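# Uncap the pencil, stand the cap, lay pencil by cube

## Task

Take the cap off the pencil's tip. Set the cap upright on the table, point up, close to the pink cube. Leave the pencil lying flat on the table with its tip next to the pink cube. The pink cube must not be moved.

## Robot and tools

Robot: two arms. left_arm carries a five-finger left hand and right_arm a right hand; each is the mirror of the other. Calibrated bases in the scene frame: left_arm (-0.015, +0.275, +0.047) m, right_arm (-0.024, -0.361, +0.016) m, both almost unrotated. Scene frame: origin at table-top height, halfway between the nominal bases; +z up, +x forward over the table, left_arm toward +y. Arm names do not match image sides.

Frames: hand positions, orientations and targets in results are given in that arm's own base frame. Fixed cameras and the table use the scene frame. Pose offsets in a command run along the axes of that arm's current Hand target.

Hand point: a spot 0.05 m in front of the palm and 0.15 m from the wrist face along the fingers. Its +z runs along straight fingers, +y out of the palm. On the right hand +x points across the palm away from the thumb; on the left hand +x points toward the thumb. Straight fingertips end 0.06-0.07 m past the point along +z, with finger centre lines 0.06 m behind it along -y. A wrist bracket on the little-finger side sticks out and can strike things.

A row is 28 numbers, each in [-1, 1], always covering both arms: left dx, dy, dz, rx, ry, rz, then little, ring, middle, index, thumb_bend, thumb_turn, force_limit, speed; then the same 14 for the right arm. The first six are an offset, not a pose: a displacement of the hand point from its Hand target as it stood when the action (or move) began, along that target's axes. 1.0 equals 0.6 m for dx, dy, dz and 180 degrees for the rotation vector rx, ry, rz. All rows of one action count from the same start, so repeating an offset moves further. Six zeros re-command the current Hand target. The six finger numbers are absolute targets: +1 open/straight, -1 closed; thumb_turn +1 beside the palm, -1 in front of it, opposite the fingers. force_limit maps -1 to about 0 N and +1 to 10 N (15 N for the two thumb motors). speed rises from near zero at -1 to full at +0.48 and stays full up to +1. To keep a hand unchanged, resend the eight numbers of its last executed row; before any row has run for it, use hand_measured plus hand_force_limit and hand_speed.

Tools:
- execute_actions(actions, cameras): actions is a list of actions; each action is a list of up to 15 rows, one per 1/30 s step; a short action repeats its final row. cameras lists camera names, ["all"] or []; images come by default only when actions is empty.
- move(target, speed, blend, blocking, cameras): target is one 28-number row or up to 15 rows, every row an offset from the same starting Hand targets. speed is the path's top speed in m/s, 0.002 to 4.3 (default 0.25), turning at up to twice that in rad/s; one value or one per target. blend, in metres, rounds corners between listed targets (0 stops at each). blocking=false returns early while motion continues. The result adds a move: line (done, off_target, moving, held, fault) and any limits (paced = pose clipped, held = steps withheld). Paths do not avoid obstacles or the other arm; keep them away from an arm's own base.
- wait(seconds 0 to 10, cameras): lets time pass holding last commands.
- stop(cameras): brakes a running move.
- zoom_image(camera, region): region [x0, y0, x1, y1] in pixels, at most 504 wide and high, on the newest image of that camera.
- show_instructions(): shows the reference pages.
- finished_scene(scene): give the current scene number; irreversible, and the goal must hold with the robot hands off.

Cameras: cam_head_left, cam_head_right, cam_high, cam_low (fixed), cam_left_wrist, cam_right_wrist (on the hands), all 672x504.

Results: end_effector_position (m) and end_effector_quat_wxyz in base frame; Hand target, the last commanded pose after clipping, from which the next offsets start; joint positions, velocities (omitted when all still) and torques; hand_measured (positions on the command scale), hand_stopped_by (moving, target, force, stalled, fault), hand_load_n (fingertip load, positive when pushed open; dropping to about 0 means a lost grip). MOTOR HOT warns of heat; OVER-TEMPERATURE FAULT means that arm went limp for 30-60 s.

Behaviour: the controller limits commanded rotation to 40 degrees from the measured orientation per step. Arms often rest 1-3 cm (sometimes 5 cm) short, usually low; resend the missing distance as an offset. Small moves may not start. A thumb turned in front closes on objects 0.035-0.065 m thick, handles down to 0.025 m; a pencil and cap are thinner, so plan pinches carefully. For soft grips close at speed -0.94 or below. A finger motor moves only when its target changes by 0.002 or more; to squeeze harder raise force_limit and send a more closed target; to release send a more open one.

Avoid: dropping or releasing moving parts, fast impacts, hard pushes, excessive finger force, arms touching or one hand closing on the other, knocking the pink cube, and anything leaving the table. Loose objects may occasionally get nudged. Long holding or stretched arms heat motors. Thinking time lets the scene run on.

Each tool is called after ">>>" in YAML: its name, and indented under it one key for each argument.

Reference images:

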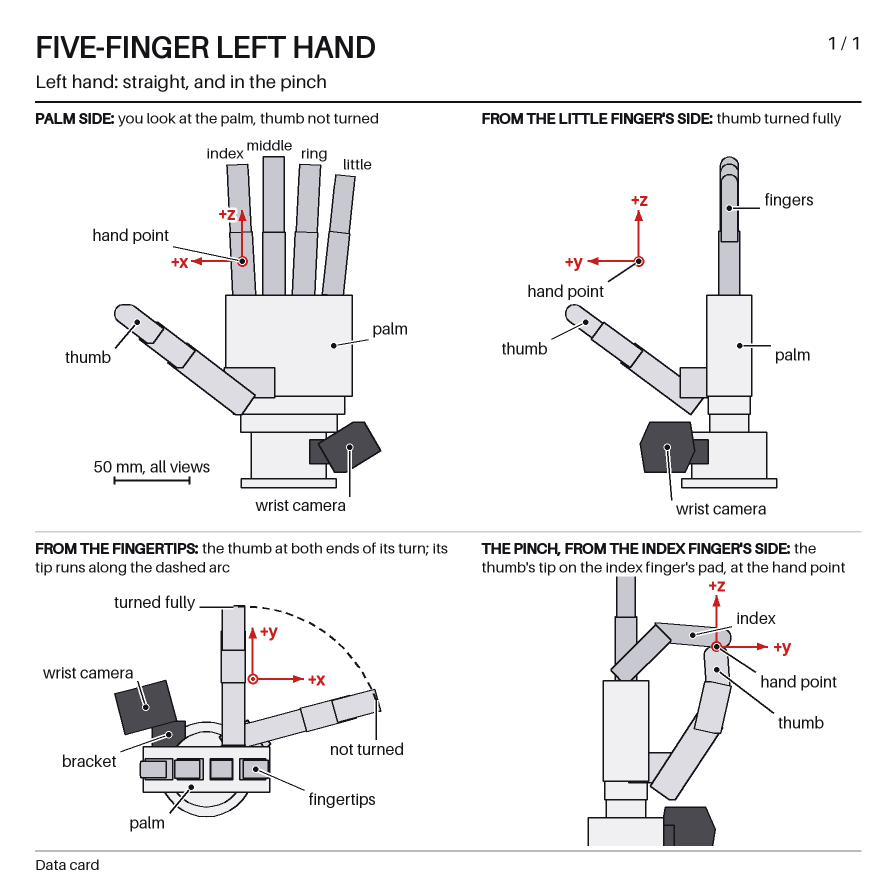

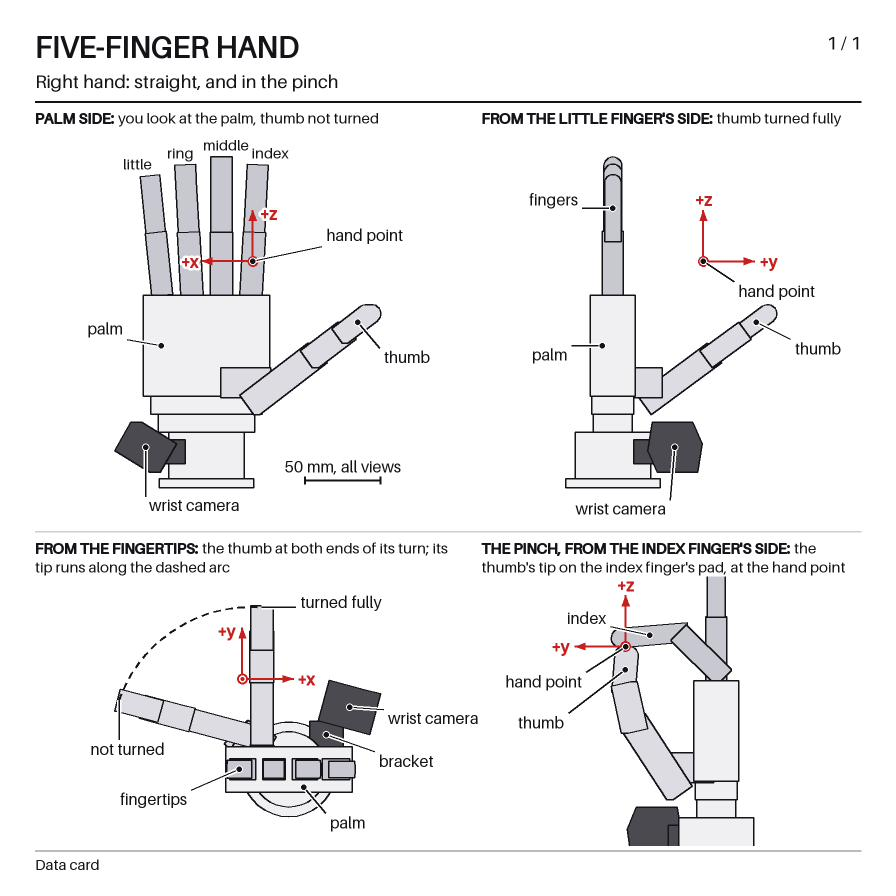

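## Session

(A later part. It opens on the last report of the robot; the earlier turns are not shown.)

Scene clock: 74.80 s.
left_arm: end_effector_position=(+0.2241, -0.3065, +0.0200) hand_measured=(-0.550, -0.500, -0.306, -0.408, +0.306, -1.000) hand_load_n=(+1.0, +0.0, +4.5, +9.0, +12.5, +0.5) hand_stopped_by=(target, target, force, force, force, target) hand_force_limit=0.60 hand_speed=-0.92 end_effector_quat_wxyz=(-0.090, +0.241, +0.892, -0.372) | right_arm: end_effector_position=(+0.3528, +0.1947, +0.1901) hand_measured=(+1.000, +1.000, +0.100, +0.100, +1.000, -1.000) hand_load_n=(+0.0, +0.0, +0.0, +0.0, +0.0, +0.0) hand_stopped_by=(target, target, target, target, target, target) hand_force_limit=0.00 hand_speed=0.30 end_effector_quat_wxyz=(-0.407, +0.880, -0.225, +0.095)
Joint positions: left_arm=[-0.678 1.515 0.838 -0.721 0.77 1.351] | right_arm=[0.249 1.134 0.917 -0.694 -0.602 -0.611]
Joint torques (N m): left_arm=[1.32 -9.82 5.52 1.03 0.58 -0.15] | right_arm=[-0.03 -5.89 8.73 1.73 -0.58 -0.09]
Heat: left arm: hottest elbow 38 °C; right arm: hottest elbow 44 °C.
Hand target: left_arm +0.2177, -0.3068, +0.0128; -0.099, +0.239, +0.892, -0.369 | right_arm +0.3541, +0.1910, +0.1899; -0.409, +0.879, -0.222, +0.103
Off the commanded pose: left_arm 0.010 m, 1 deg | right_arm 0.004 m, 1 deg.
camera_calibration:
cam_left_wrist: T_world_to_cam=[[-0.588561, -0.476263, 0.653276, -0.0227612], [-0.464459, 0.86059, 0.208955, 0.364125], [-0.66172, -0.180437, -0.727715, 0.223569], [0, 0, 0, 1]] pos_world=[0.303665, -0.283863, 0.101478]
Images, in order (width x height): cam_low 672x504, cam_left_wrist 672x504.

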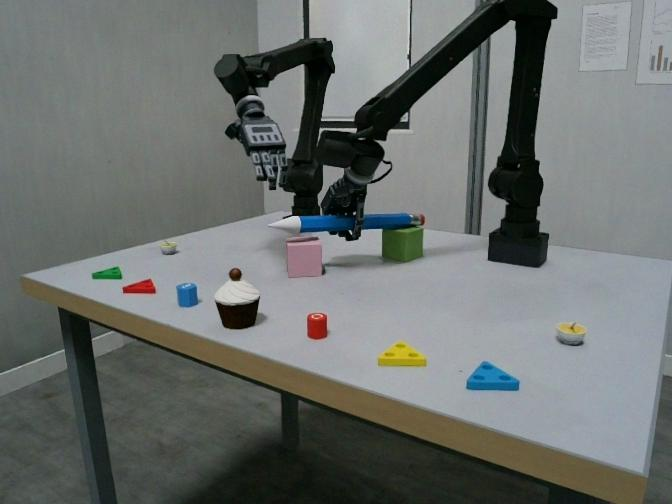

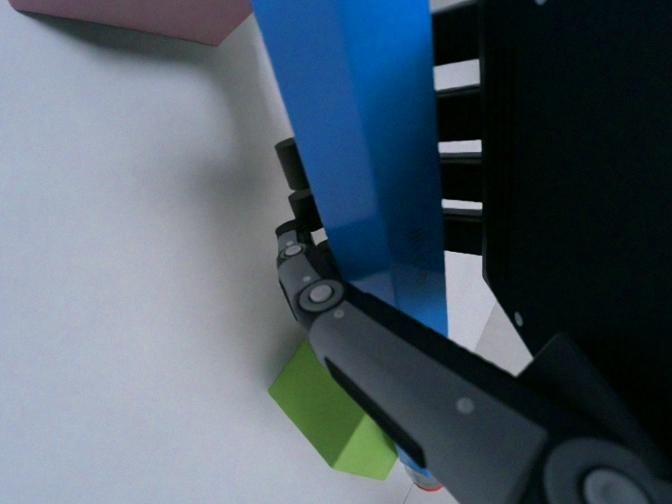

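>>> move:
  target: [0,-0.0648,-0.0648,0,0,0,-0.55,-0.5,-0.45,-0.5,-0.5,-1,0.6,-0.92,0,0,0,0,0,0,1,1,0.1,0.1,1,-1,0.0,0.3]
  speed: 0.1
  cameras: ["all"]

>>> zoom_image:
  camera: "cam_right_wrist"
  region: [280, 60, 440, 260]

>>> zoom_image:
  camera: "cam_head_left"
  region: [150, 180, 350, 400]

Scene clock: 78.23 s.
left_arm: end_effector_position=(+0.2044, -0.2906, +0.0478) hand_measured=(-0.550, -0.500, -0.306, -0.408, +0.306, -1.000) hand_load_n=(+0.0, +0.0, +4.5, +10.0, +12.5, +0.5) hand_stopped_by=(target, target, force, force, force, target) hand_force_limit=0.60 hand_speed=-0.92 end_effector_quat_wxyz=(-0.117, +0.230, +0.897, -0.360) | right_arm: end_effector_position=(+0.3528, +0.1947, +0.1901) hand_measured=(+1.000, +1.000, +0.100, +0.100, +1.000, -1.000) hand_load_n=(+0.0, +0.0, +0.0, +0.0, +0.0, +0.0) hand_stopped_by=(target, target, target, target, target, target) hand_force_limit=0.00 hand_speed=0.30 end_effector_quat_wxyz=(-0.407, +0.880, -0.225, +0.095)
Joint positions: left_arm=[-0.678 1.443 0.848 -0.867 0.77 1.351] | right_arm=[0.249 1.134 0.917 -0.694 -0.602 -0.611]
Joint torques (N m): left_arm=[1.32 -11.11 10.02 0.28 0.61 -0.21] | right_arm=[-0.26 -5.89 8.68 1.76 -0.58 -0.11]
Heat: left arm: hottest elbow 38 °C; right arm: hottest elbow 44 °C.
Hand target: left_arm +0.2177, -0.3068, +0.0678; -0.099, +0.239, +0.892, -0.369 | right_arm +0.3541, +0.1910, +0.1899; -0.409, +0.879, -0.222, +0.103
Off the commanded pose: left_arm 0.029 m, 3 deg | right_arm 0.004 m, 1 deg.
move: off_target (left_arm)
camera_calibration:
cam_left_wrist: T_world_to_cam=[[-0.555405, -0.502921, 0.662266, -0.0599167], [-0.45276, 0.850888, 0.266455, 0.327517], [-0.69752, -0.151856, -0.70029, 0.247927], [0, 0, 0, 1]] pos_world=[0.287943, -0.271164, 0.126033]
cam_right_wrist: T_world_to_cam=[[-0.06619, -0.711501, -0.69956, 0.288713], [-0.968889, -0.121736, 0.215487, 0.316203], [-0.238481, 0.692059, -0.681308, 0.19429], [0, 0, 0, 1]] pos_world=[0.37181, 0.109453, 0.266206]

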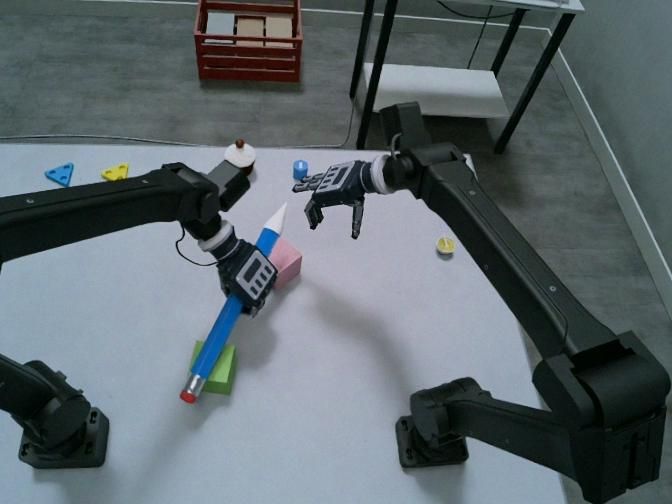

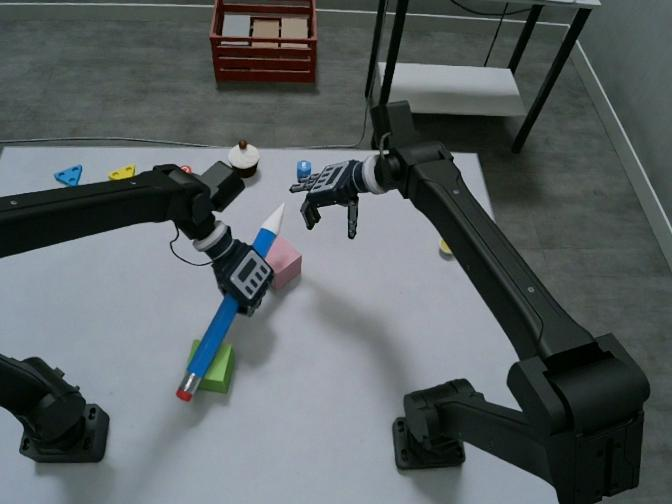

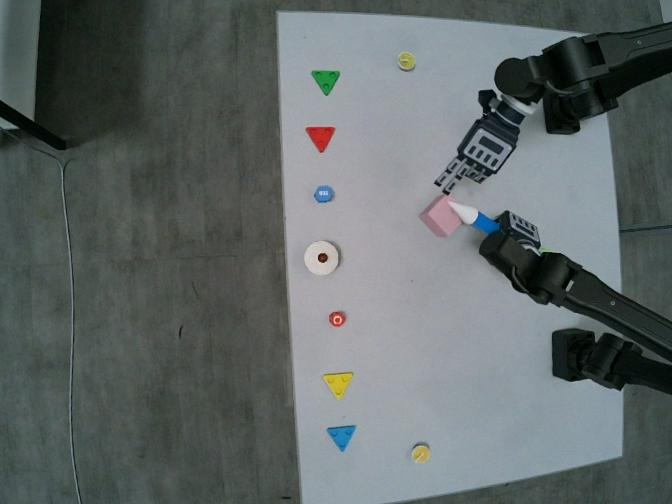

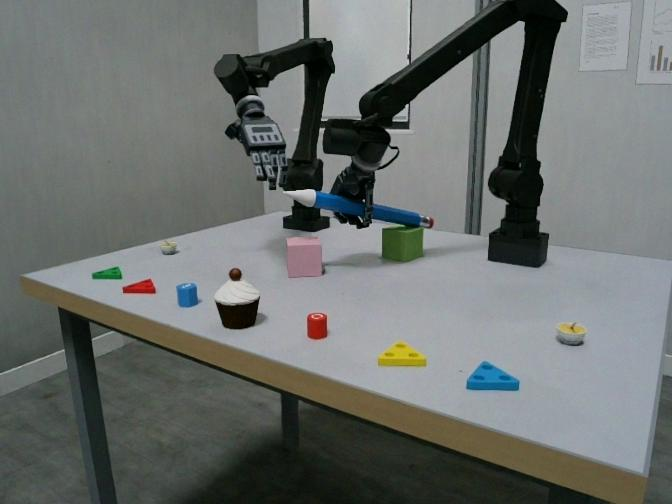

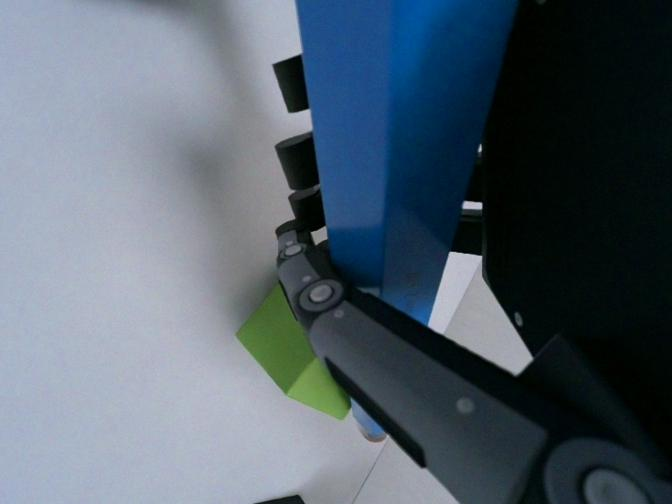

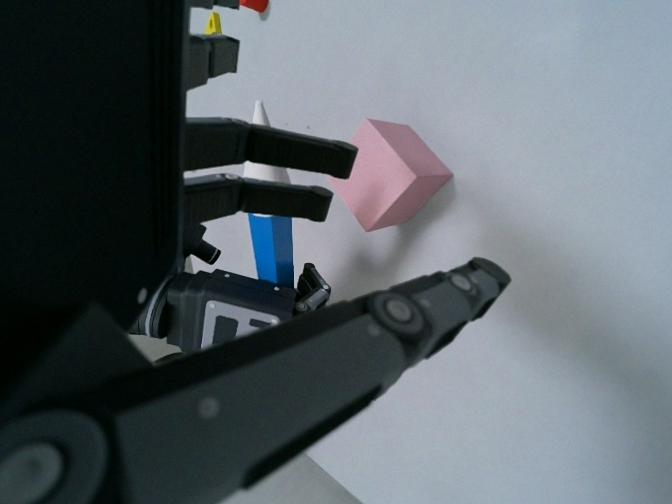

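Scaled by 2.520 from the camera's 672x504 image, which has a finer 960x720 frame.

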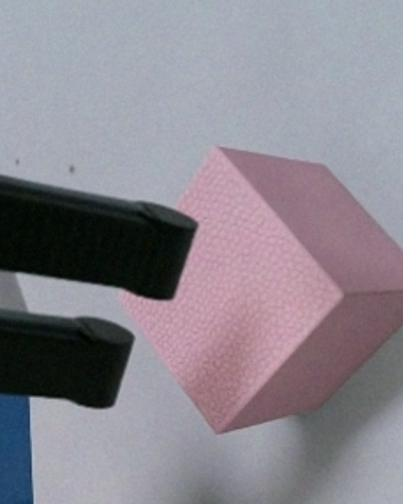

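Scaled by 2.291 from the camera's 672x504 image, which has a finer 960x720 frame.

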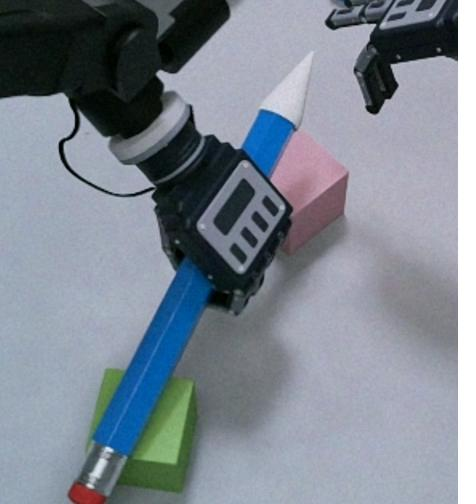

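>>> move:
  target: [0,0,0,0,0,0,-0.55,-0.5,-0.45,-0.5,-0.5,-1,0.6,-0.92,-0.1027,-0.068,-0.0258,0.001,0.0635,-0.0801,1,1,0.1,0.1,1,-1,0.0,0.3]
  speed: 0.25
  cameras: ["cam_right_wrist","cam_head_left"]

>>> zoom_image:
  camera: "cam_right_wrist"
  region: [280, 60, 480, 300]

Scene clock: 88.33 s.
left_arm: end_effector_position=(+0.2043, -0.2906, +0.0478) hand_measured=(-0.550, -0.500, -0.306, -0.408, +0.306, -1.000) hand_load_n=(+0.5, +0.0, +4.5, +10.0, +12.5, +0.5) hand_stopped_by=(target, target, force, force, force, target) hand_force_limit=0.60 hand_speed=-0.92 end_effector_quat_wxyz=(-0.117, +0.230, +0.897, -0.360) | right_arm: end_effector_position=(+0.3093, +0.2300, +0.2332) hand_measured=(+1.000, +1.000, +0.100, +0.100, +1.000, -1.000) hand_load_n=(+0.0, -0.5, +0.0, +0.0, +0.0, +0.0) hand_stopped_by=(target, target, target, target, target, target) hand_force_limit=0.00 hand_speed=0.30 end_effector_quat_wxyz=(-0.367, +0.886, -0.149, +0.240)
Joint positions: left_arm=[-0.678 1.443 0.848 -0.867 0.77 1.351] | right_arm=[0.553 0.897 0.854 -0.639 -0.213 -0.583]
Joint torques (N m): left_arm=[1.14 -11.11 10.02 0.18 0.61 -0.21] | right_arm=[1.85 -3.6 9.02 2.07 -0.12 0.07]
Heat: left arm: hottest elbow 41 °C; right arm: hottest elbow 45 °C.
Hand target: left_arm +0.2177, -0.3068, +0.0678; -0.099, +0.239, +0.892, -0.369 | right_arm +0.3067, +0.2329, +0.2312; -0.371, +0.884, -0.149, +0.241
Off the commanded pose: left_arm 0.029 m, 3 deg | right_arm 0.004 m, 0 deg.
move: off_target (left_arm)
camera_calibration:
cam_right_wrist: T_world_to_cam=[[0.133221, -0.810627, -0.570207, 0.27201], [-0.990917, -0.119567, -0.061533, 0.339903], [-0.0182978, 0.573226, -0.819193, 0.180139], [0, 0, 0, 1]] pos_world=[0.303875, 0.15788, 0.323586]
Images, in order (width x height): cam_head_left 672x504, cam_right_wrist 672x504.

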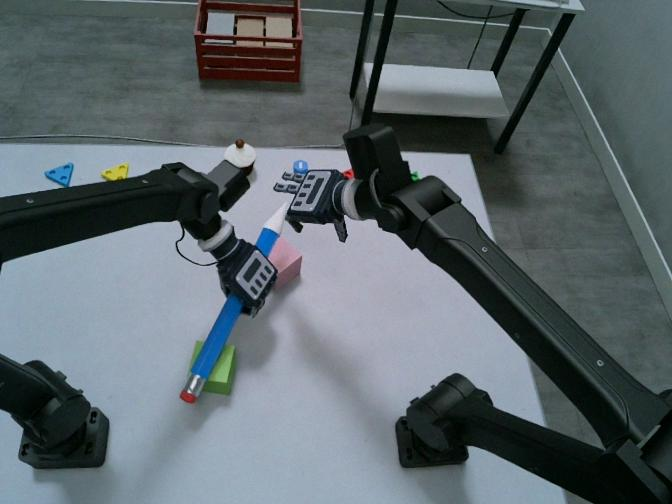

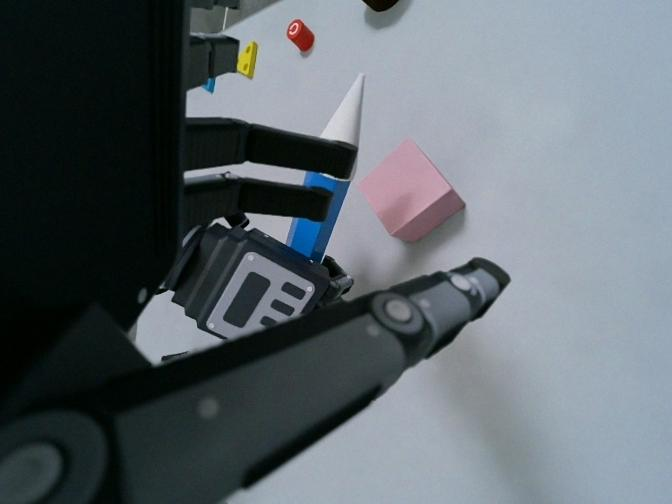

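Scaled by 2.100 from the camera's 672x504 image, which has a finer 960x720 frame.

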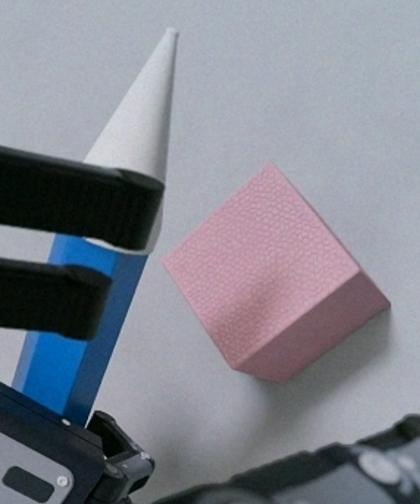

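>>> move:
  target: [0,0,0,0,0,0,-0.55,-0.5,-0.45,-0.5,-0.5,-1,0.6,-0.92,-0.0058,-0.0108,0.155,0,0,0,1,1,0.3,0.3,1,-1,0.0,0.3]
  speed: 0.15
  cameras: ["cam_right_wrist","cam_low"]

>>> zoom_image:
  camera: "cam_right_wrist"
  region: [260, 60, 500, 320]

Scene clock: 93.83 s.
left_arm: end_effector_position=(+0.2042, -0.2905, +0.0479) hand_measured=(-0.550, -0.500, -0.306, -0.408, +0.306, -1.000) hand_load_n=(+0.0, +0.0, +4.5, +10.0, +12.5, +0.5) hand_stopped_by=(target, target, force, force, force, target) hand_force_limit=0.60 hand_speed=-0.92 end_effector_quat_wxyz=(-0.118, +0.230, +0.897, -0.360) | right_arm: end_effector_position=(+0.3519, +0.2858, +0.1777) hand_measured=(+1.000, +1.000, +0.300, +0.300, +1.000, -1.000) hand_load_n=(+0.0, +0.0, +0.0, +0.0, +0.0, +0.0) hand_stopped_by=(target, target, target, target, target, target) hand_force_limit=0.00 hand_speed=0.30 end_effector_quat_wxyz=(-0.366, +0.886, -0.149, +0.241)
Joint positions: left_arm=[-0.678 1.443 0.848 -0.868 0.77 1.351] | right_arm=[0.626 1.122 0.845 -0.396 -0.155 -0.536]
Joint torques (N m): left_arm=[1.14 -11.05 10.04 0.23 0.61 -0.21] | right_arm=[1.2 -4.07 10.4 2.28 -0.02 0.09]
Heat: left arm: hottest elbow 42 °C; right arm: hottest elbow 45 °C.
Hand target: left_arm +0.2177, -0.3068, +0.0678; -0.099, +0.239, +0.892, -0.369 | right_arm +0.3542, +0.2932, +0.1782; -0.371, +0.884, -0.149, +0.241
Off the commanded pose: left_arm 0.029 m, 3 deg | right_arm 0.008 m, 1 deg.
move: off_target (left_arm)
camera_calibration:
cam_right_wrist: T_world_to_cam=[[0.133177, -0.810947, -0.569762, 0.280094], [-0.990931, -0.119334, -0.061772, 0.385317], [-0.0178984, 0.572821, -0.819485, 0.1036], [0, 0, 0, 1]] pos_world=[0.346375, 0.213779, 0.268287]
Images, in order (width x height): cam_low 672x504, cam_right_wrist 672x504.

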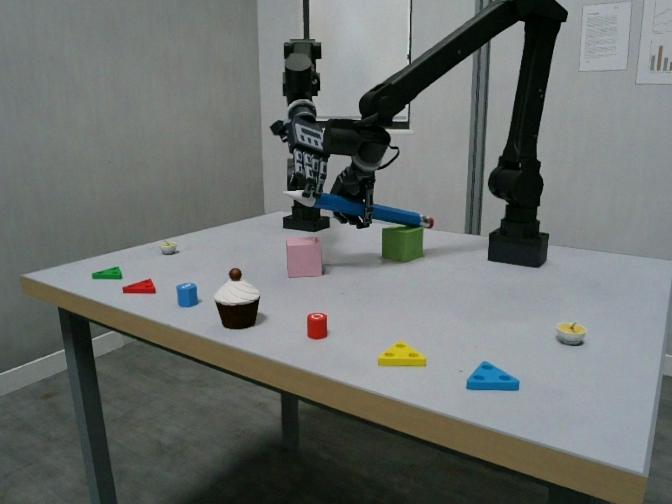

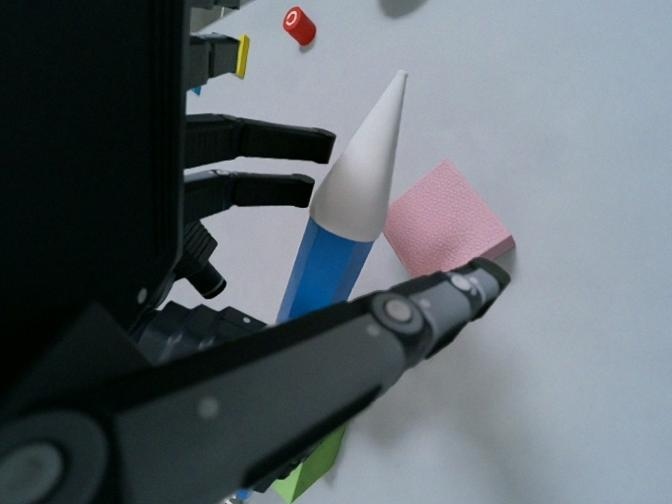

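Scaled by 1.938 from the camera's 672x504 image, which has a finer 960x720 frame.

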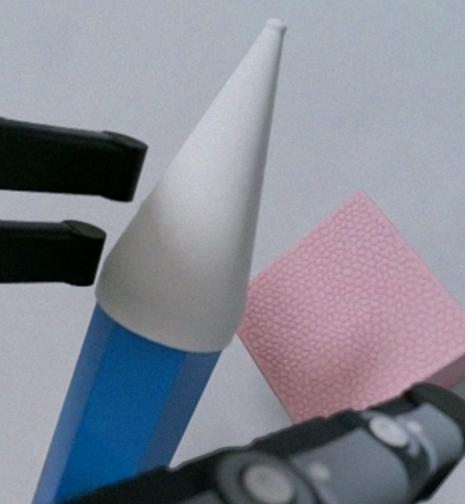

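>>> move:
  target: [0,0,0,0,0,0,-0.55,-0.5,-0.45,-0.5,-0.5,-1,0.6,-0.92,0,-0.0033,0.0433,0,0,0,1,1,0.1,0.1,0.95,-1,0.0,0.0]
  speed: 0.1
  cameras: ["cam_right_wrist","cam_low"]

>>> zoom_image:
  camera: "cam_right_wrist"
  region: [260, 60, 500, 320]

Scene clock: 97.20 s.
left_arm: end_effector_position=(+0.2038, -0.2905, +0.0478) hand_measured=(-0.550, -0.500, -0.306, -0.408, +0.306, -1.000) hand_load_n=(+0.0, +0.0, +4.5, +10.5, +12.5, +0.5) hand_stopped_by=(target, target, force, force, force, target) hand_force_limit=0.60 hand_speed=-0.92 end_effector_quat_wxyz=(-0.118, +0.230, +0.897, -0.359) | right_arm: end_effector_position=(+0.3615, +0.2983, +0.1557) hand_measured=(+1.000, +1.000, +0.100, +0.100, +0.950, -1.000) hand_load_n=(+0.0, +0.0, +0.0, +0.0, +0.0, +0.0) hand_stopped_by=(target, target, target, target, target, target) hand_force_limit=0.00 hand_speed=0.00 end_effector_quat_wxyz=(-0.362, +0.889, -0.151, +0.236)
Joint positions: left_arm=[-0.679 1.443 0.848 -0.869 0.769 1.351] | right_arm=[0.639 1.194 0.845 -0.338 -0.144 -0.528]
Joint torques (N m): left_arm=[1.2 -11.11 10.03 0.24 0.63 -0.21] | right_arm=[1.44 -5.13 11.43 2.22 -0.02 0.05]
Heat: left arm: hottest elbow 43 °C; right arm: hottest elbow 45 °C.
Hand target: left_arm +0.2177, -0.3067, +0.0678; -0.099, +0.239, +0.892, -0.369 | right_arm +0.3684, +0.3097, +0.1638; -0.371, +0.884, -0.149, +0.241
Off the commanded pose: left_arm 0.029 m, 3 deg | right_arm 0.016 m, 1 deg.
move: off_target (left_arm, right_arm)
camera_calibration:
cam_right_wrist: T_world_to_cam=[[0.12585, -0.8161, -0.564041, 0.279624], [-0.991668, -0.119249, -0.0487233, 0.393302], [-0.0274984, 0.565474, -0.824308, 0.0849301], [0, 0, 0, 1]] pos_world=[0.35717, 0.227076, 0.246891]
Images, in order (width x height): cam_low 672x504, cam_right_wrist 672x504.

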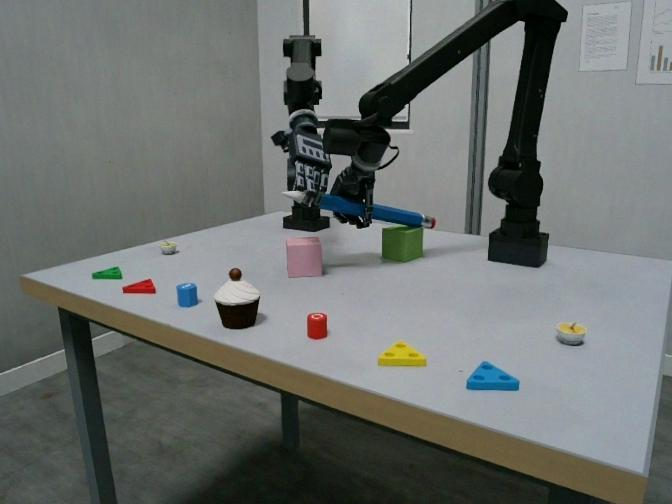

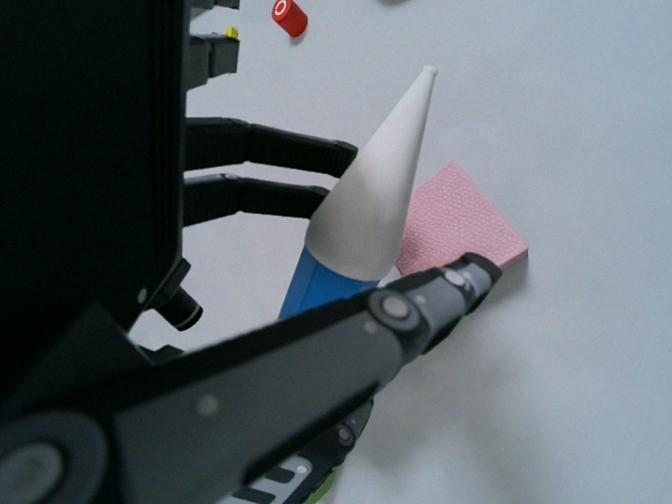

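Scaled by 1.938 from the camera's 672x504 image, which has a finer 960x720 frame.

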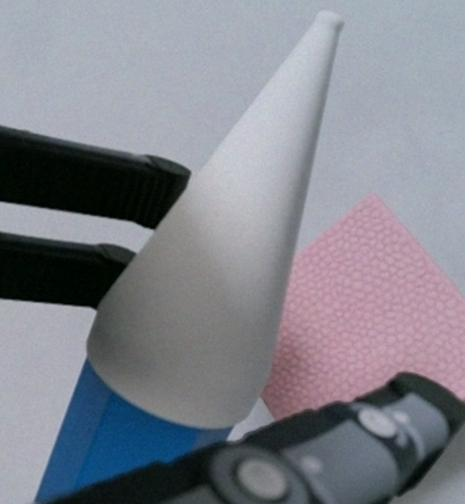

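>>> move:
  target: [0,0,0,0,0,0,-0.55,-0.5,-0.45,-0.5,-0.5,-1,0.6,-0.92,0.0147,-0.0132,-0.0123,0,0,0,1,1,0.1,0.1,0.95,-1,0.0,0.0]
  speed: 0.1
  cameras: ["cam_right_wrist"]

>>> zoom_image:
  camera: "cam_right_wrist"
  region: [260, 60, 500, 320]

Scene clock: 100.83 s.
left_arm: end_effector_position=(+0.2038, -0.2905, +0.0478) hand_measured=(-0.550, -0.500, -0.306, -0.408, +0.306, -1.000) hand_load_n=(+0.0, +0.0, +4.5, +10.5, +13.0, +0.5) hand_stopped_by=(target, target, force, force, force, target) hand_force_limit=0.60 hand_speed=-0.92 end_effector_quat_wxyz=(-0.118, +0.230, +0.897, -0.359) | right_arm: end_effector_position=(+0.3615, +0.2983, +0.1557) hand_measured=(+1.000, +1.000, +0.100, +0.100, +0.950, -1.000) hand_load_n=(+0.0, +0.0, +0.0, +0.0, +0.0, +0.0) hand_stopped_by=(target, target, target, target, target, target) hand_force_limit=0.00 hand_speed=0.00 end_effector_quat_wxyz=(-0.362, +0.889, -0.151, +0.236)
Joint positions: left_arm=[-0.679 1.443 0.848 -0.869 0.769 1.351] | right_arm=[0.639 1.194 0.845 -0.338 -0.144 -0.528]
Joint torques (N m): left_arm=[1.26 -11.11 10.03 0.23 0.63 -0.21] | right_arm=[0.44 -5.89 9.5 1.76 -0.14 -0.03]
Heat: left arm: hottest elbow 44 °C; right arm: hottest elbow 46 °C.
Hand target: left_arm +0.2177, -0.3067, +0.0678; -0.099, +0.239, +0.892, -0.369 | right_arm +0.3615, +0.2983, +0.1557; -0.362, +0.889, -0.151, +0.236 (not the last commanded pose)
Off the commanded pose: left_arm 0.029 m, 3 deg | right_arm 0.025 m, 1 deg.
move: held (right_arm; a check stopped the path), off_target (left_arm); limits=held
pose unreachable (right arm): on one or more control steps of this call, first in action 0 (counted from 0), this arm could not follow its commanded pose, so it was not sent that pose on those steps. It may still have moved: this result reports where it is.
cause: moving toward the commanded pose would bring a part of the arm too close to another arm (a part of this arm just beyond joint 6 (wrist roll) and a part of the left arm just beyond its joint 4 (wrist pitch), 12 mm apart when this arm was first held).
camera_calibration:
cam_right_wrist: T_world_to_cam=[[0.12585, -0.8161, -0.564041, 0.279624], [-0.991668, -0.119249, -0.0487233, 0.393302], [-0.0274984, 0.565474, -0.824308, 0.0849301], [0, 0, 0, 1]] pos_world=[0.35717, 0.227076, 0.246891]
Images, in order (width x height): cam_right_wrist 672x504.

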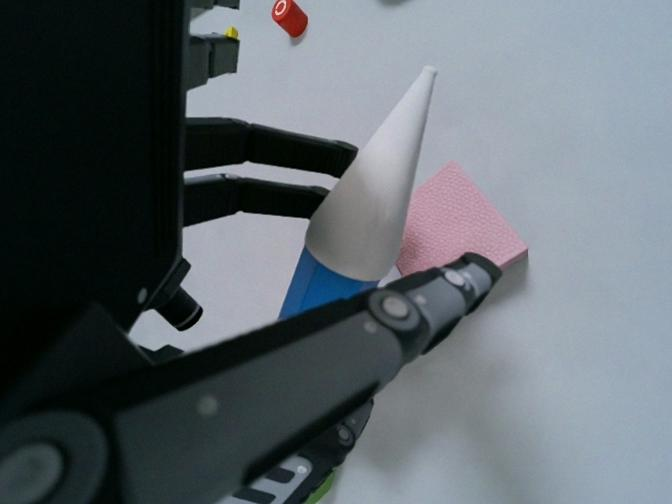

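Scaled by 1.938 from the camera's 672x504 image, which has a finer 960x720 frame.

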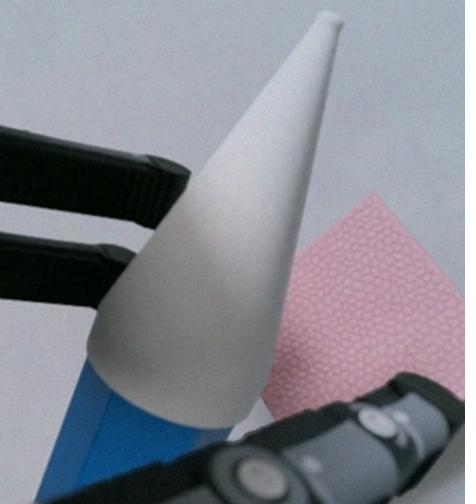

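>>> move:
  target:
    - [0,0,0,0,0,0,-0.55,-0.5,-0.45,-0.5,-0.5,-1,0.6,-0.92,0,0,-0.08,0,0,0,1,1,0.3,0.3,1,-1,0.0,0.3]
    - [0,0,0,0,0,0,-0.55,-0.5,-0.45,-0.5,-0.5,-1,0.6,-0.92,0.0118,0.0267,-0.115,0.1174,0.002,-0.0006,1,1,0.3,0.3,1,-1,0.0,0.3]
  speed: 0.2
  blend: 0.01
  cameras: ["cam_right_wrist","cam_head_left"]

>>> zoom_image:
  camera: "cam_right_wrist"
  region: [260, 60, 500, 320]

Scene clock: 109.43 s.
left_arm: end_effector_position=(+0.2038, -0.2905, +0.0478) hand_measured=(-0.550, -0.500, -0.306, -0.408, +0.306, -1.000) hand_load_n=(+0.0, +0.0, +4.5, +10.5, +12.5, +0.5) hand_stopped_by=(target, target, force, force, force, target) hand_force_limit=0.60 hand_speed=-0.92 end_effector_quat_wxyz=(-0.118, +0.230, +0.897, -0.359) | right_arm: end_effector_position=(+0.3288, +0.2478, +0.1889) hand_measured=(+1.000, +1.000, +0.300, +0.300, +1.000, -1.000) hand_load_n=(+0.0, +0.0, +0.0, +0.0, +0.0, +0.0) hand_stopped_by=(target, target, target, target, target, target) hand_force_limit=0.00 hand_speed=0.30 end_effector_quat_wxyz=(-0.514, +0.812, -0.101, +0.258)
Joint positions: left_arm=[-0.679 1.443 0.848 -0.869 0.769 1.351] | right_arm=[0.419 0.903 0.575 -0.073 -0.525 -0.551]
Joint torques (N m): left_arm=[1.2 -11.11 10.02 0.24 0.63 -0.21] | right_arm=[-0.03 -3.37 9.16 2.45 -0.4 0.08]
Heat: left arm: hottest elbow 45 °C; right arm: hottest elbow 46 °C.
Hand target: left_arm +0.2177, -0.3067, +0.0678; -0.099, +0.239, +0.892, -0.369 | right_arm +0.3294, +0.2447, +0.1899; -0.518, +0.807, -0.105, +0.263
Off the commanded pose: left_arm 0.029 m, 3 deg | right_arm 0.003 m, 1 deg.
move: off_target (left_arm)
camera_calibration:
cam_right_wrist: T_world_to_cam=[[0.316364, -0.591477, -0.741666, 0.176472], [-0.94862, -0.19247, -0.251148, 0.398611], [0.00579985, 0.783014, -0.621977, 0.0369066], [0, 0, 0, 1]] pos_world=[0.322087, 0.152201, 0.253949]
Images, in order (width x height): cam_head_left 672x504, cam_right_wrist 672x504.

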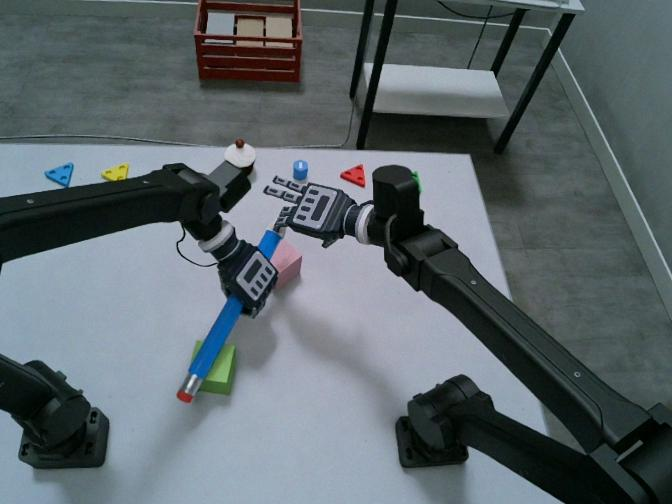

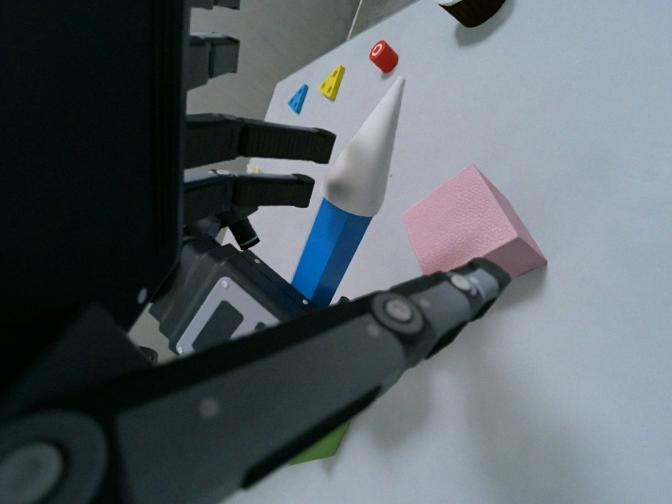

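Scaled by 1.938 from the camera's 672x504 image, which has a finer 960x720 frame.

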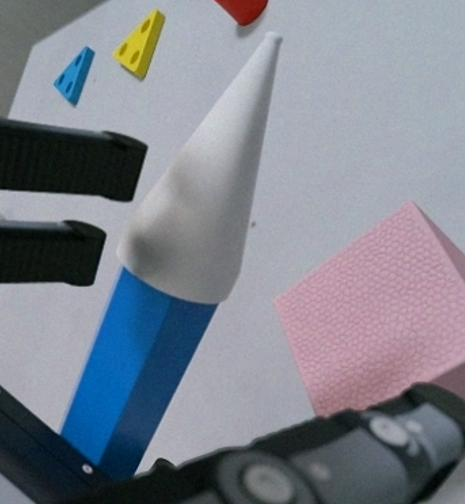

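>>> move:
  target: [0,0,0,0,0,0,-0.55,-0.5,-0.45,-0.5,-0.5,-1,0.6,-0.92,0,0.003,0.1,0,0,0,1,1,0.3,0.3,0.95,-1,0.0,0.3]
  speed: 0.12
  cameras: ["cam_right_wrist"]

>>> zoom_image:
  camera: "cam_right_wrist"
  region: [260, 60, 500, 320]

Scene clock: 113.10 s.
left_arm: end_effector_position=(+0.2039, -0.2904, +0.0477) hand_measured=(-0.550, -0.500, -0.306, -0.408, +0.306, -1.000) hand_load_n=(+0.0, +0.0, +4.5, +10.5, +12.5, +0.5) hand_stopped_by=(target, target, force, force, force, target) hand_force_limit=0.60 hand_speed=-0.92 end_effector_quat_wxyz=(-0.118, +0.230, +0.897, -0.359) | right_arm: end_effector_position=(+0.3494, +0.2787, +0.1503) hand_measured=(+1.000, +1.000, +0.300, +0.300, +0.950, -1.000) hand_load_n=(+0.0, +0.0, +0.0, +0.0, +0.0, +0.0) hand_stopped_by=(target, target, target, target, target, target) hand_force_limit=0.00 hand_speed=0.30 end_effector_quat_wxyz=(-0.506, +0.817, -0.111, +0.253)
Joint positions: left_arm=[-0.679 1.443 0.848 -0.869 0.768 1.351] | right_arm=[0.491 1.077 0.574 0.093 -0.447 -0.514]
Joint torques (N m): left_arm=[1.2 -11.11 10.02 0.23 0.67 -0.21] | right_arm=[1.49 -3.14 12.15 2.47 -0.09 0.1]
Heat: left arm: hottest elbow 46 °C; right arm: hottest elbow 47 °C.
Hand target: left_arm +0.2177, -0.3067, +0.0678; -0.099, +0.239, +0.892, -0.369 | right_arm +0.3617, +0.2906, +0.1686; -0.518, +0.807, -0.105, +0.263
Off the commanded pose: left_arm 0.029 m, 3 deg | right_arm 0.025 m, 2 deg.
move: off_target (left_arm, right_arm)
camera_calibration:
cam_right_wrist: T_world_to_cam=[[0.291855, -0.604645, -0.741097, 0.171777], [-0.95646, -0.182705, -0.227603, 0.410973], [0.00221706, 0.775257, -0.631642, -0.00649044], [0, 0, 0, 1]] pos_world=[0.34296, 0.183983, 0.216743]
Images, in order (width x height): cam_right_wrist 672x504.

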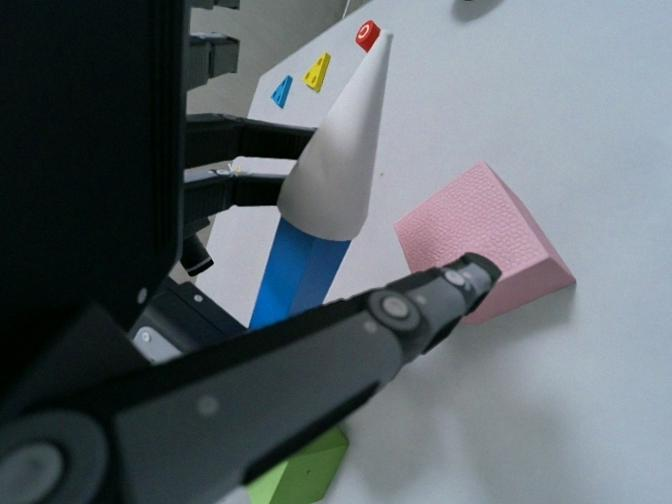

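Scaled by 1.938 from the camera's 672x504 image, which has a finer 960x720 frame.

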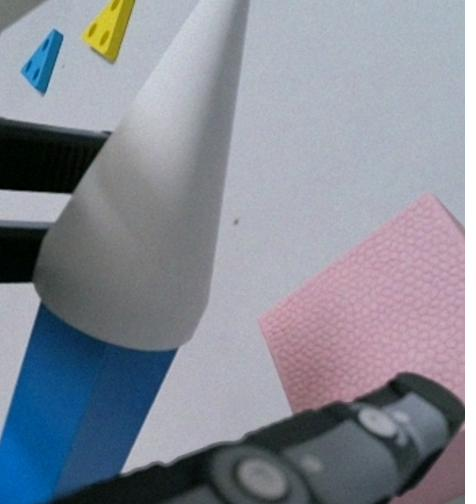

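>>> move:
  target: [0,0,0,0,0,0,-0.55,-0.5,-0.45,-0.5,-0.5,-1,0.6,-0.92,0.0142,-0.031,0.01,0,0,0,1,1,0.3,0.3,0.95,-1,0.0,0.3]
  speed: 0.12
  cameras: ["cam_right_wrist"]

>>> zoom_image:
  camera: "cam_right_wrist"
  region: [260, 60, 500, 320]

Scene clock: 117.10 s.
left_arm: end_effector_position=(+0.2039, -0.2904, +0.0477) hand_measured=(-0.550, -0.500, -0.306, -0.408, +0.306, -1.000) hand_load_n=(+0.0, +0.0, +4.5, +10.5, +12.5, +0.5) hand_stopped_by=(target, target, force, force, force, target) hand_force_limit=0.60 hand_speed=-0.92 end_effector_quat_wxyz=(-0.118, +0.230, +0.897, -0.359) | right_arm: end_effector_position=(+0.3573, +0.2867, +0.1647) hand_measured=(+1.000, +1.000, +0.300, +0.300, +0.950, -1.000) hand_load_n=(-0.5, +0.0, +0.0, +0.0, +0.5, +0.5) hand_stopped_by=(target, target, target, target, target, target) hand_force_limit=0.00 hand_speed=0.30 end_effector_quat_wxyz=(-0.509, +0.814, -0.110, +0.257)
Joint positions: left_arm=[-0.679 1.443 0.848 -0.869 0.768 1.351] | right_arm=[0.502 1.085 0.615 0.074 -0.436 -0.509]
Joint torques (N m): left_arm=[1.2 -11.11 10.03 0.24 0.66 -0.21] | right_arm=[2.14 -3.49 13.55 1.5 -0.08 0.08]
Heat: left arm: hottest elbow 46 °C; right arm: hottest elbow 48 °C.
Hand target: left_arm +0.2177, -0.3067, +0.0678; -0.099, +0.239, +0.892, -0.369 | right_arm +0.3701, +0.2998, +0.1860; -0.518, +0.807, -0.105, +0.263
Off the commanded pose: left_arm 0.029 m, 3 deg | right_arm 0.028 m, 2 deg.
move: off_target (left_arm, right_arm)
camera_calibration:
cam_right_wrist: T_world_to_cam=[[0.298425, -0.600967, -0.741472, 0.181597], [-0.954391, -0.180556, -0.237778, 0.423503], [0.00901982, 0.778613, -0.62744, -0.00781555], [0, 0, 0, 1]] pos_world=[0.350064, 0.191685, 0.230445]
Images, in order (width x height): cam_right_wrist 672x504.

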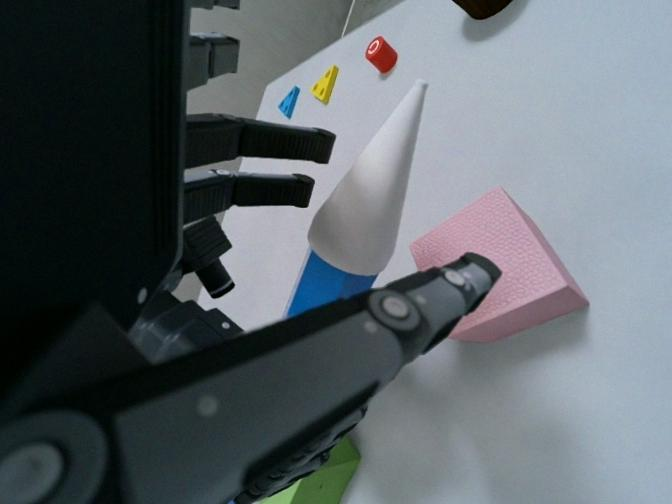

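Scaled by 1.938 from the camera's 672x504 image, which has a finer 960x720 frame.

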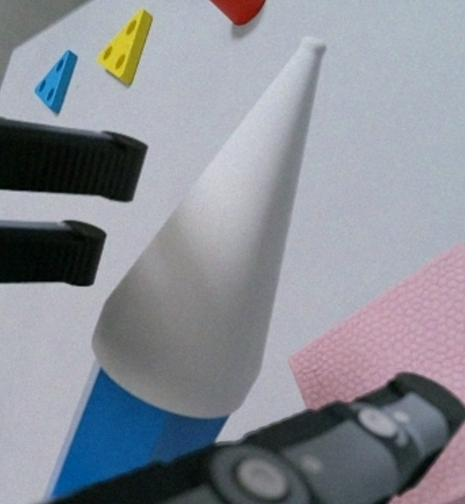

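>>> move:
  target: [0,0,0,0,0,0,-0.55,-0.5,-0.45,-0.5,-0.5,-1,0.6,-0.92,0.003,-0.011,0.0,0,0,0,1,1,-0.1,-0.1,0.9,-1,0.0,-0.3]
  speed: 0.1
  cameras: ["cam_right_wrist"]

>>> zoom_image:
  camera: "cam_right_wrist"
  region: [260, 60, 500, 320]

Scene clock: 119.67 s.
left_arm: end_effector_position=(+0.2034, -0.2908, +0.0478) hand_measured=(-0.550, -0.500, -0.306, -0.408, +0.306, -1.000) hand_load_n=(+0.0, +0.0, +4.5, +10.5, +13.0, +0.5) hand_stopped_by=(target, target, force, force, force, target) hand_force_limit=0.60 hand_speed=-0.92 end_effector_quat_wxyz=(-0.118, +0.231, +0.896, -0.359) | right_arm: end_effector_position=(+0.3578, +0.2885, +0.1679) hand_measured=(+1.000, +1.000, -0.100, -0.100, +0.900, -1.000) hand_load_n=(+0.0, +0.0, -0.5, -0.5, +0.0, +0.0) hand_stopped_by=(target, target, target, target, target, target) hand_force_limit=0.00 hand_speed=-0.30 end_effector_quat_wxyz=(-0.507, +0.816, -0.111, +0.255)
Joint positions: left_arm=[-0.68 1.443 0.848 -0.869 0.77 1.352] | right_arm=[0.506 1.085 0.628 0.055 -0.432 -0.506]
Joint torques (N m): left_arm=[1.32 -11.05 10.03 0.23 0.62 -0.22] | right_arm=[1.79 -3.55 13.82 1.69 -0.12 0.08]
Heat: left arm: hottest elbow 46 °C; right arm: hottest elbow 49 °C.
Hand target: left_arm +0.2177, -0.3067, +0.0678; -0.099, +0.239, +0.892, -0.369 | right_arm +0.3710, +0.3019, +0.1925; -0.518, +0.807, -0.105, +0.263
Off the commanded pose: left_arm 0.029 m, 3 deg | right_arm 0.031 m, 2 deg.
move: off_target (left_arm, right_arm)
camera_calibration:
cam_right_wrist: T_world_to_cam=[[0.293964, -0.603123, -0.741504, 0.187129], [-0.955799, -0.18074, -0.23191, 0.424713], [0.00585034, 0.776902, -0.629595, -0.00509576], [0, 0, 0, 1]] pos_world=[0.350961, 0.193583, 0.234044]
Images, in order (width x height): cam_right_wrist 672x504.

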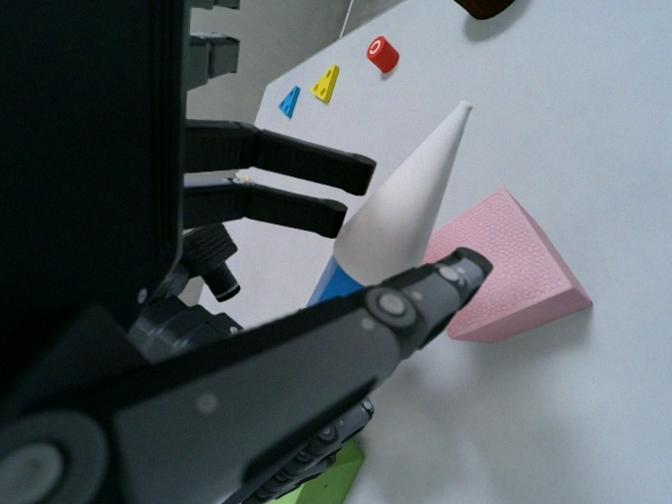

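Scaled by 1.938 from the camera's 672x504 image, which has a finer 960x720 frame.

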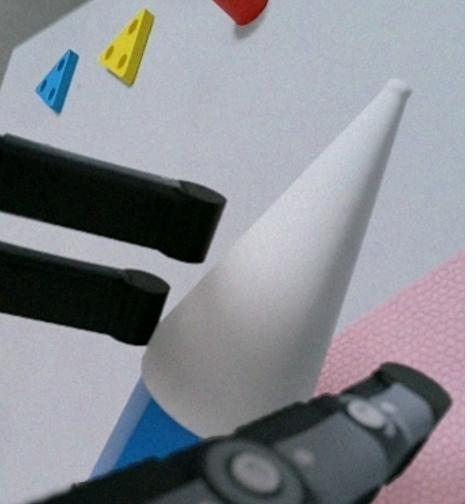

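>>> execute_actions:
  actions:
    - [[0,0,0,0,0,0,-0.55,-0.5,-0.45,-0.5,-0.5,-1,0.6,-0.92,0,0,0,0,0,0,1,1,-0.5,-0.5,0.3,-1,-0.5,-0.8]]
  cameras: ["cam_right_wrist","cam_left_wrist"]

Scene clock: 123.93 s.
left_arm: end_effector_position=(+0.2035, -0.2907, +0.0477) hand_measured=(-0.550, -0.500, -0.306, -0.408, +0.306, -1.000) hand_load_n=(+0.0, +0.0, +4.5, +10.5, +13.0, +0.5) hand_stopped_by=(target, target, force, force, force, target) hand_force_limit=0.60 hand_speed=-0.92 end_effector_quat_wxyz=(-0.118, +0.231, +0.897, -0.359) | right_arm: end_effector_position=(+0.3575, +0.2888, +0.1678) hand_measured=(+1.000, +1.000, -0.500, -0.500, +0.448, -1.000) hand_load_n=(+0.0, +0.0, +0.5, +0.0, +5.5, +0.5) hand_stopped_by=(target, target, target, target, force, target) hand_force_limit=-0.50 hand_speed=-0.80 end_effector_quat_wxyz=(-0.507, +0.816, -0.111, +0.254)
Joint positions: left_arm=[-0.68 1.443 0.848 -0.869 0.768 1.352] | right_arm=[0.507 1.085 0.628 0.055 -0.431 -0.506]
Joint torques (N m): left_arm=[1.38 -11.05 10.02 0.23 0.67 -0.22] | right_arm=[1.61 -3.66 13.86 1.44 -0.11 0.04]
Heat: left arm: hottest elbow 47 °C; right arm: hottest elbow 49 °C.
Hand target: left_arm +0.2177, -0.3068, +0.0678; -0.099, +0.239, +0.892, -0.369 | right_arm +0.3709, +0.3019, +0.1924; -0.518, +0.807, -0.105, +0.263
Off the commanded pose: left_arm 0.029 m, 3 deg | right_arm 0.031 m, 2 deg.
camera_calibration:
cam_left_wrist: T_world_to_cam=[[-0.557162, -0.502391, 0.661191, -0.0598166], [-0.449972, 0.851854, 0.268086, 0.326815], [-0.697922, -0.14815, -0.700682, 0.248324], [0, 0, 0, 1]] pos_world=[0.287041, -0.271661, 0.125932]
cam_right_wrist: T_world_to_cam=[[0.293957, -0.603045, -0.741569, 0.187387], [-0.955805, -0.181362, -0.231397, 0.424479], [0.00505038, 0.776817, -0.629707, -0.00514514], [0, 0, 0, 1]] pos_world=[0.350661, 0.193984, 0.233943]
Images, in order (width x height): cam_left_wrist 672x504, cam_right_wrist 672x504.

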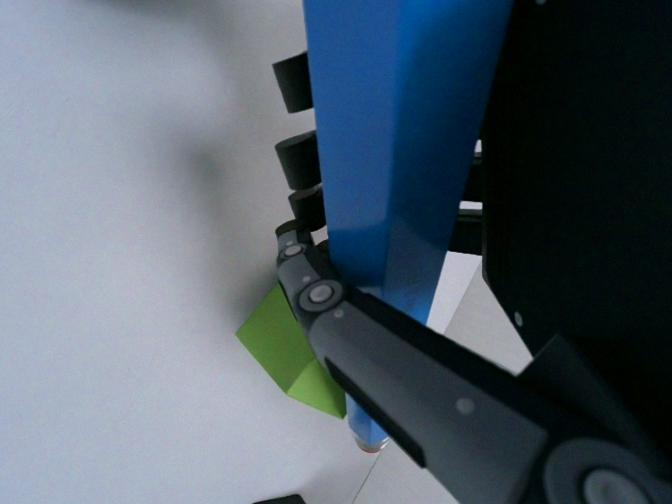

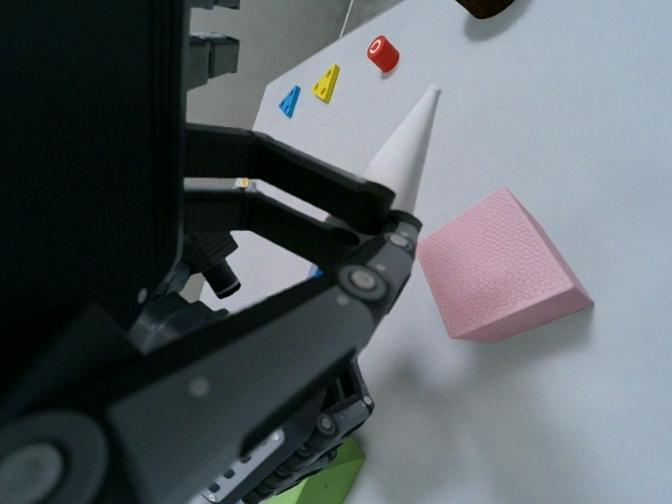

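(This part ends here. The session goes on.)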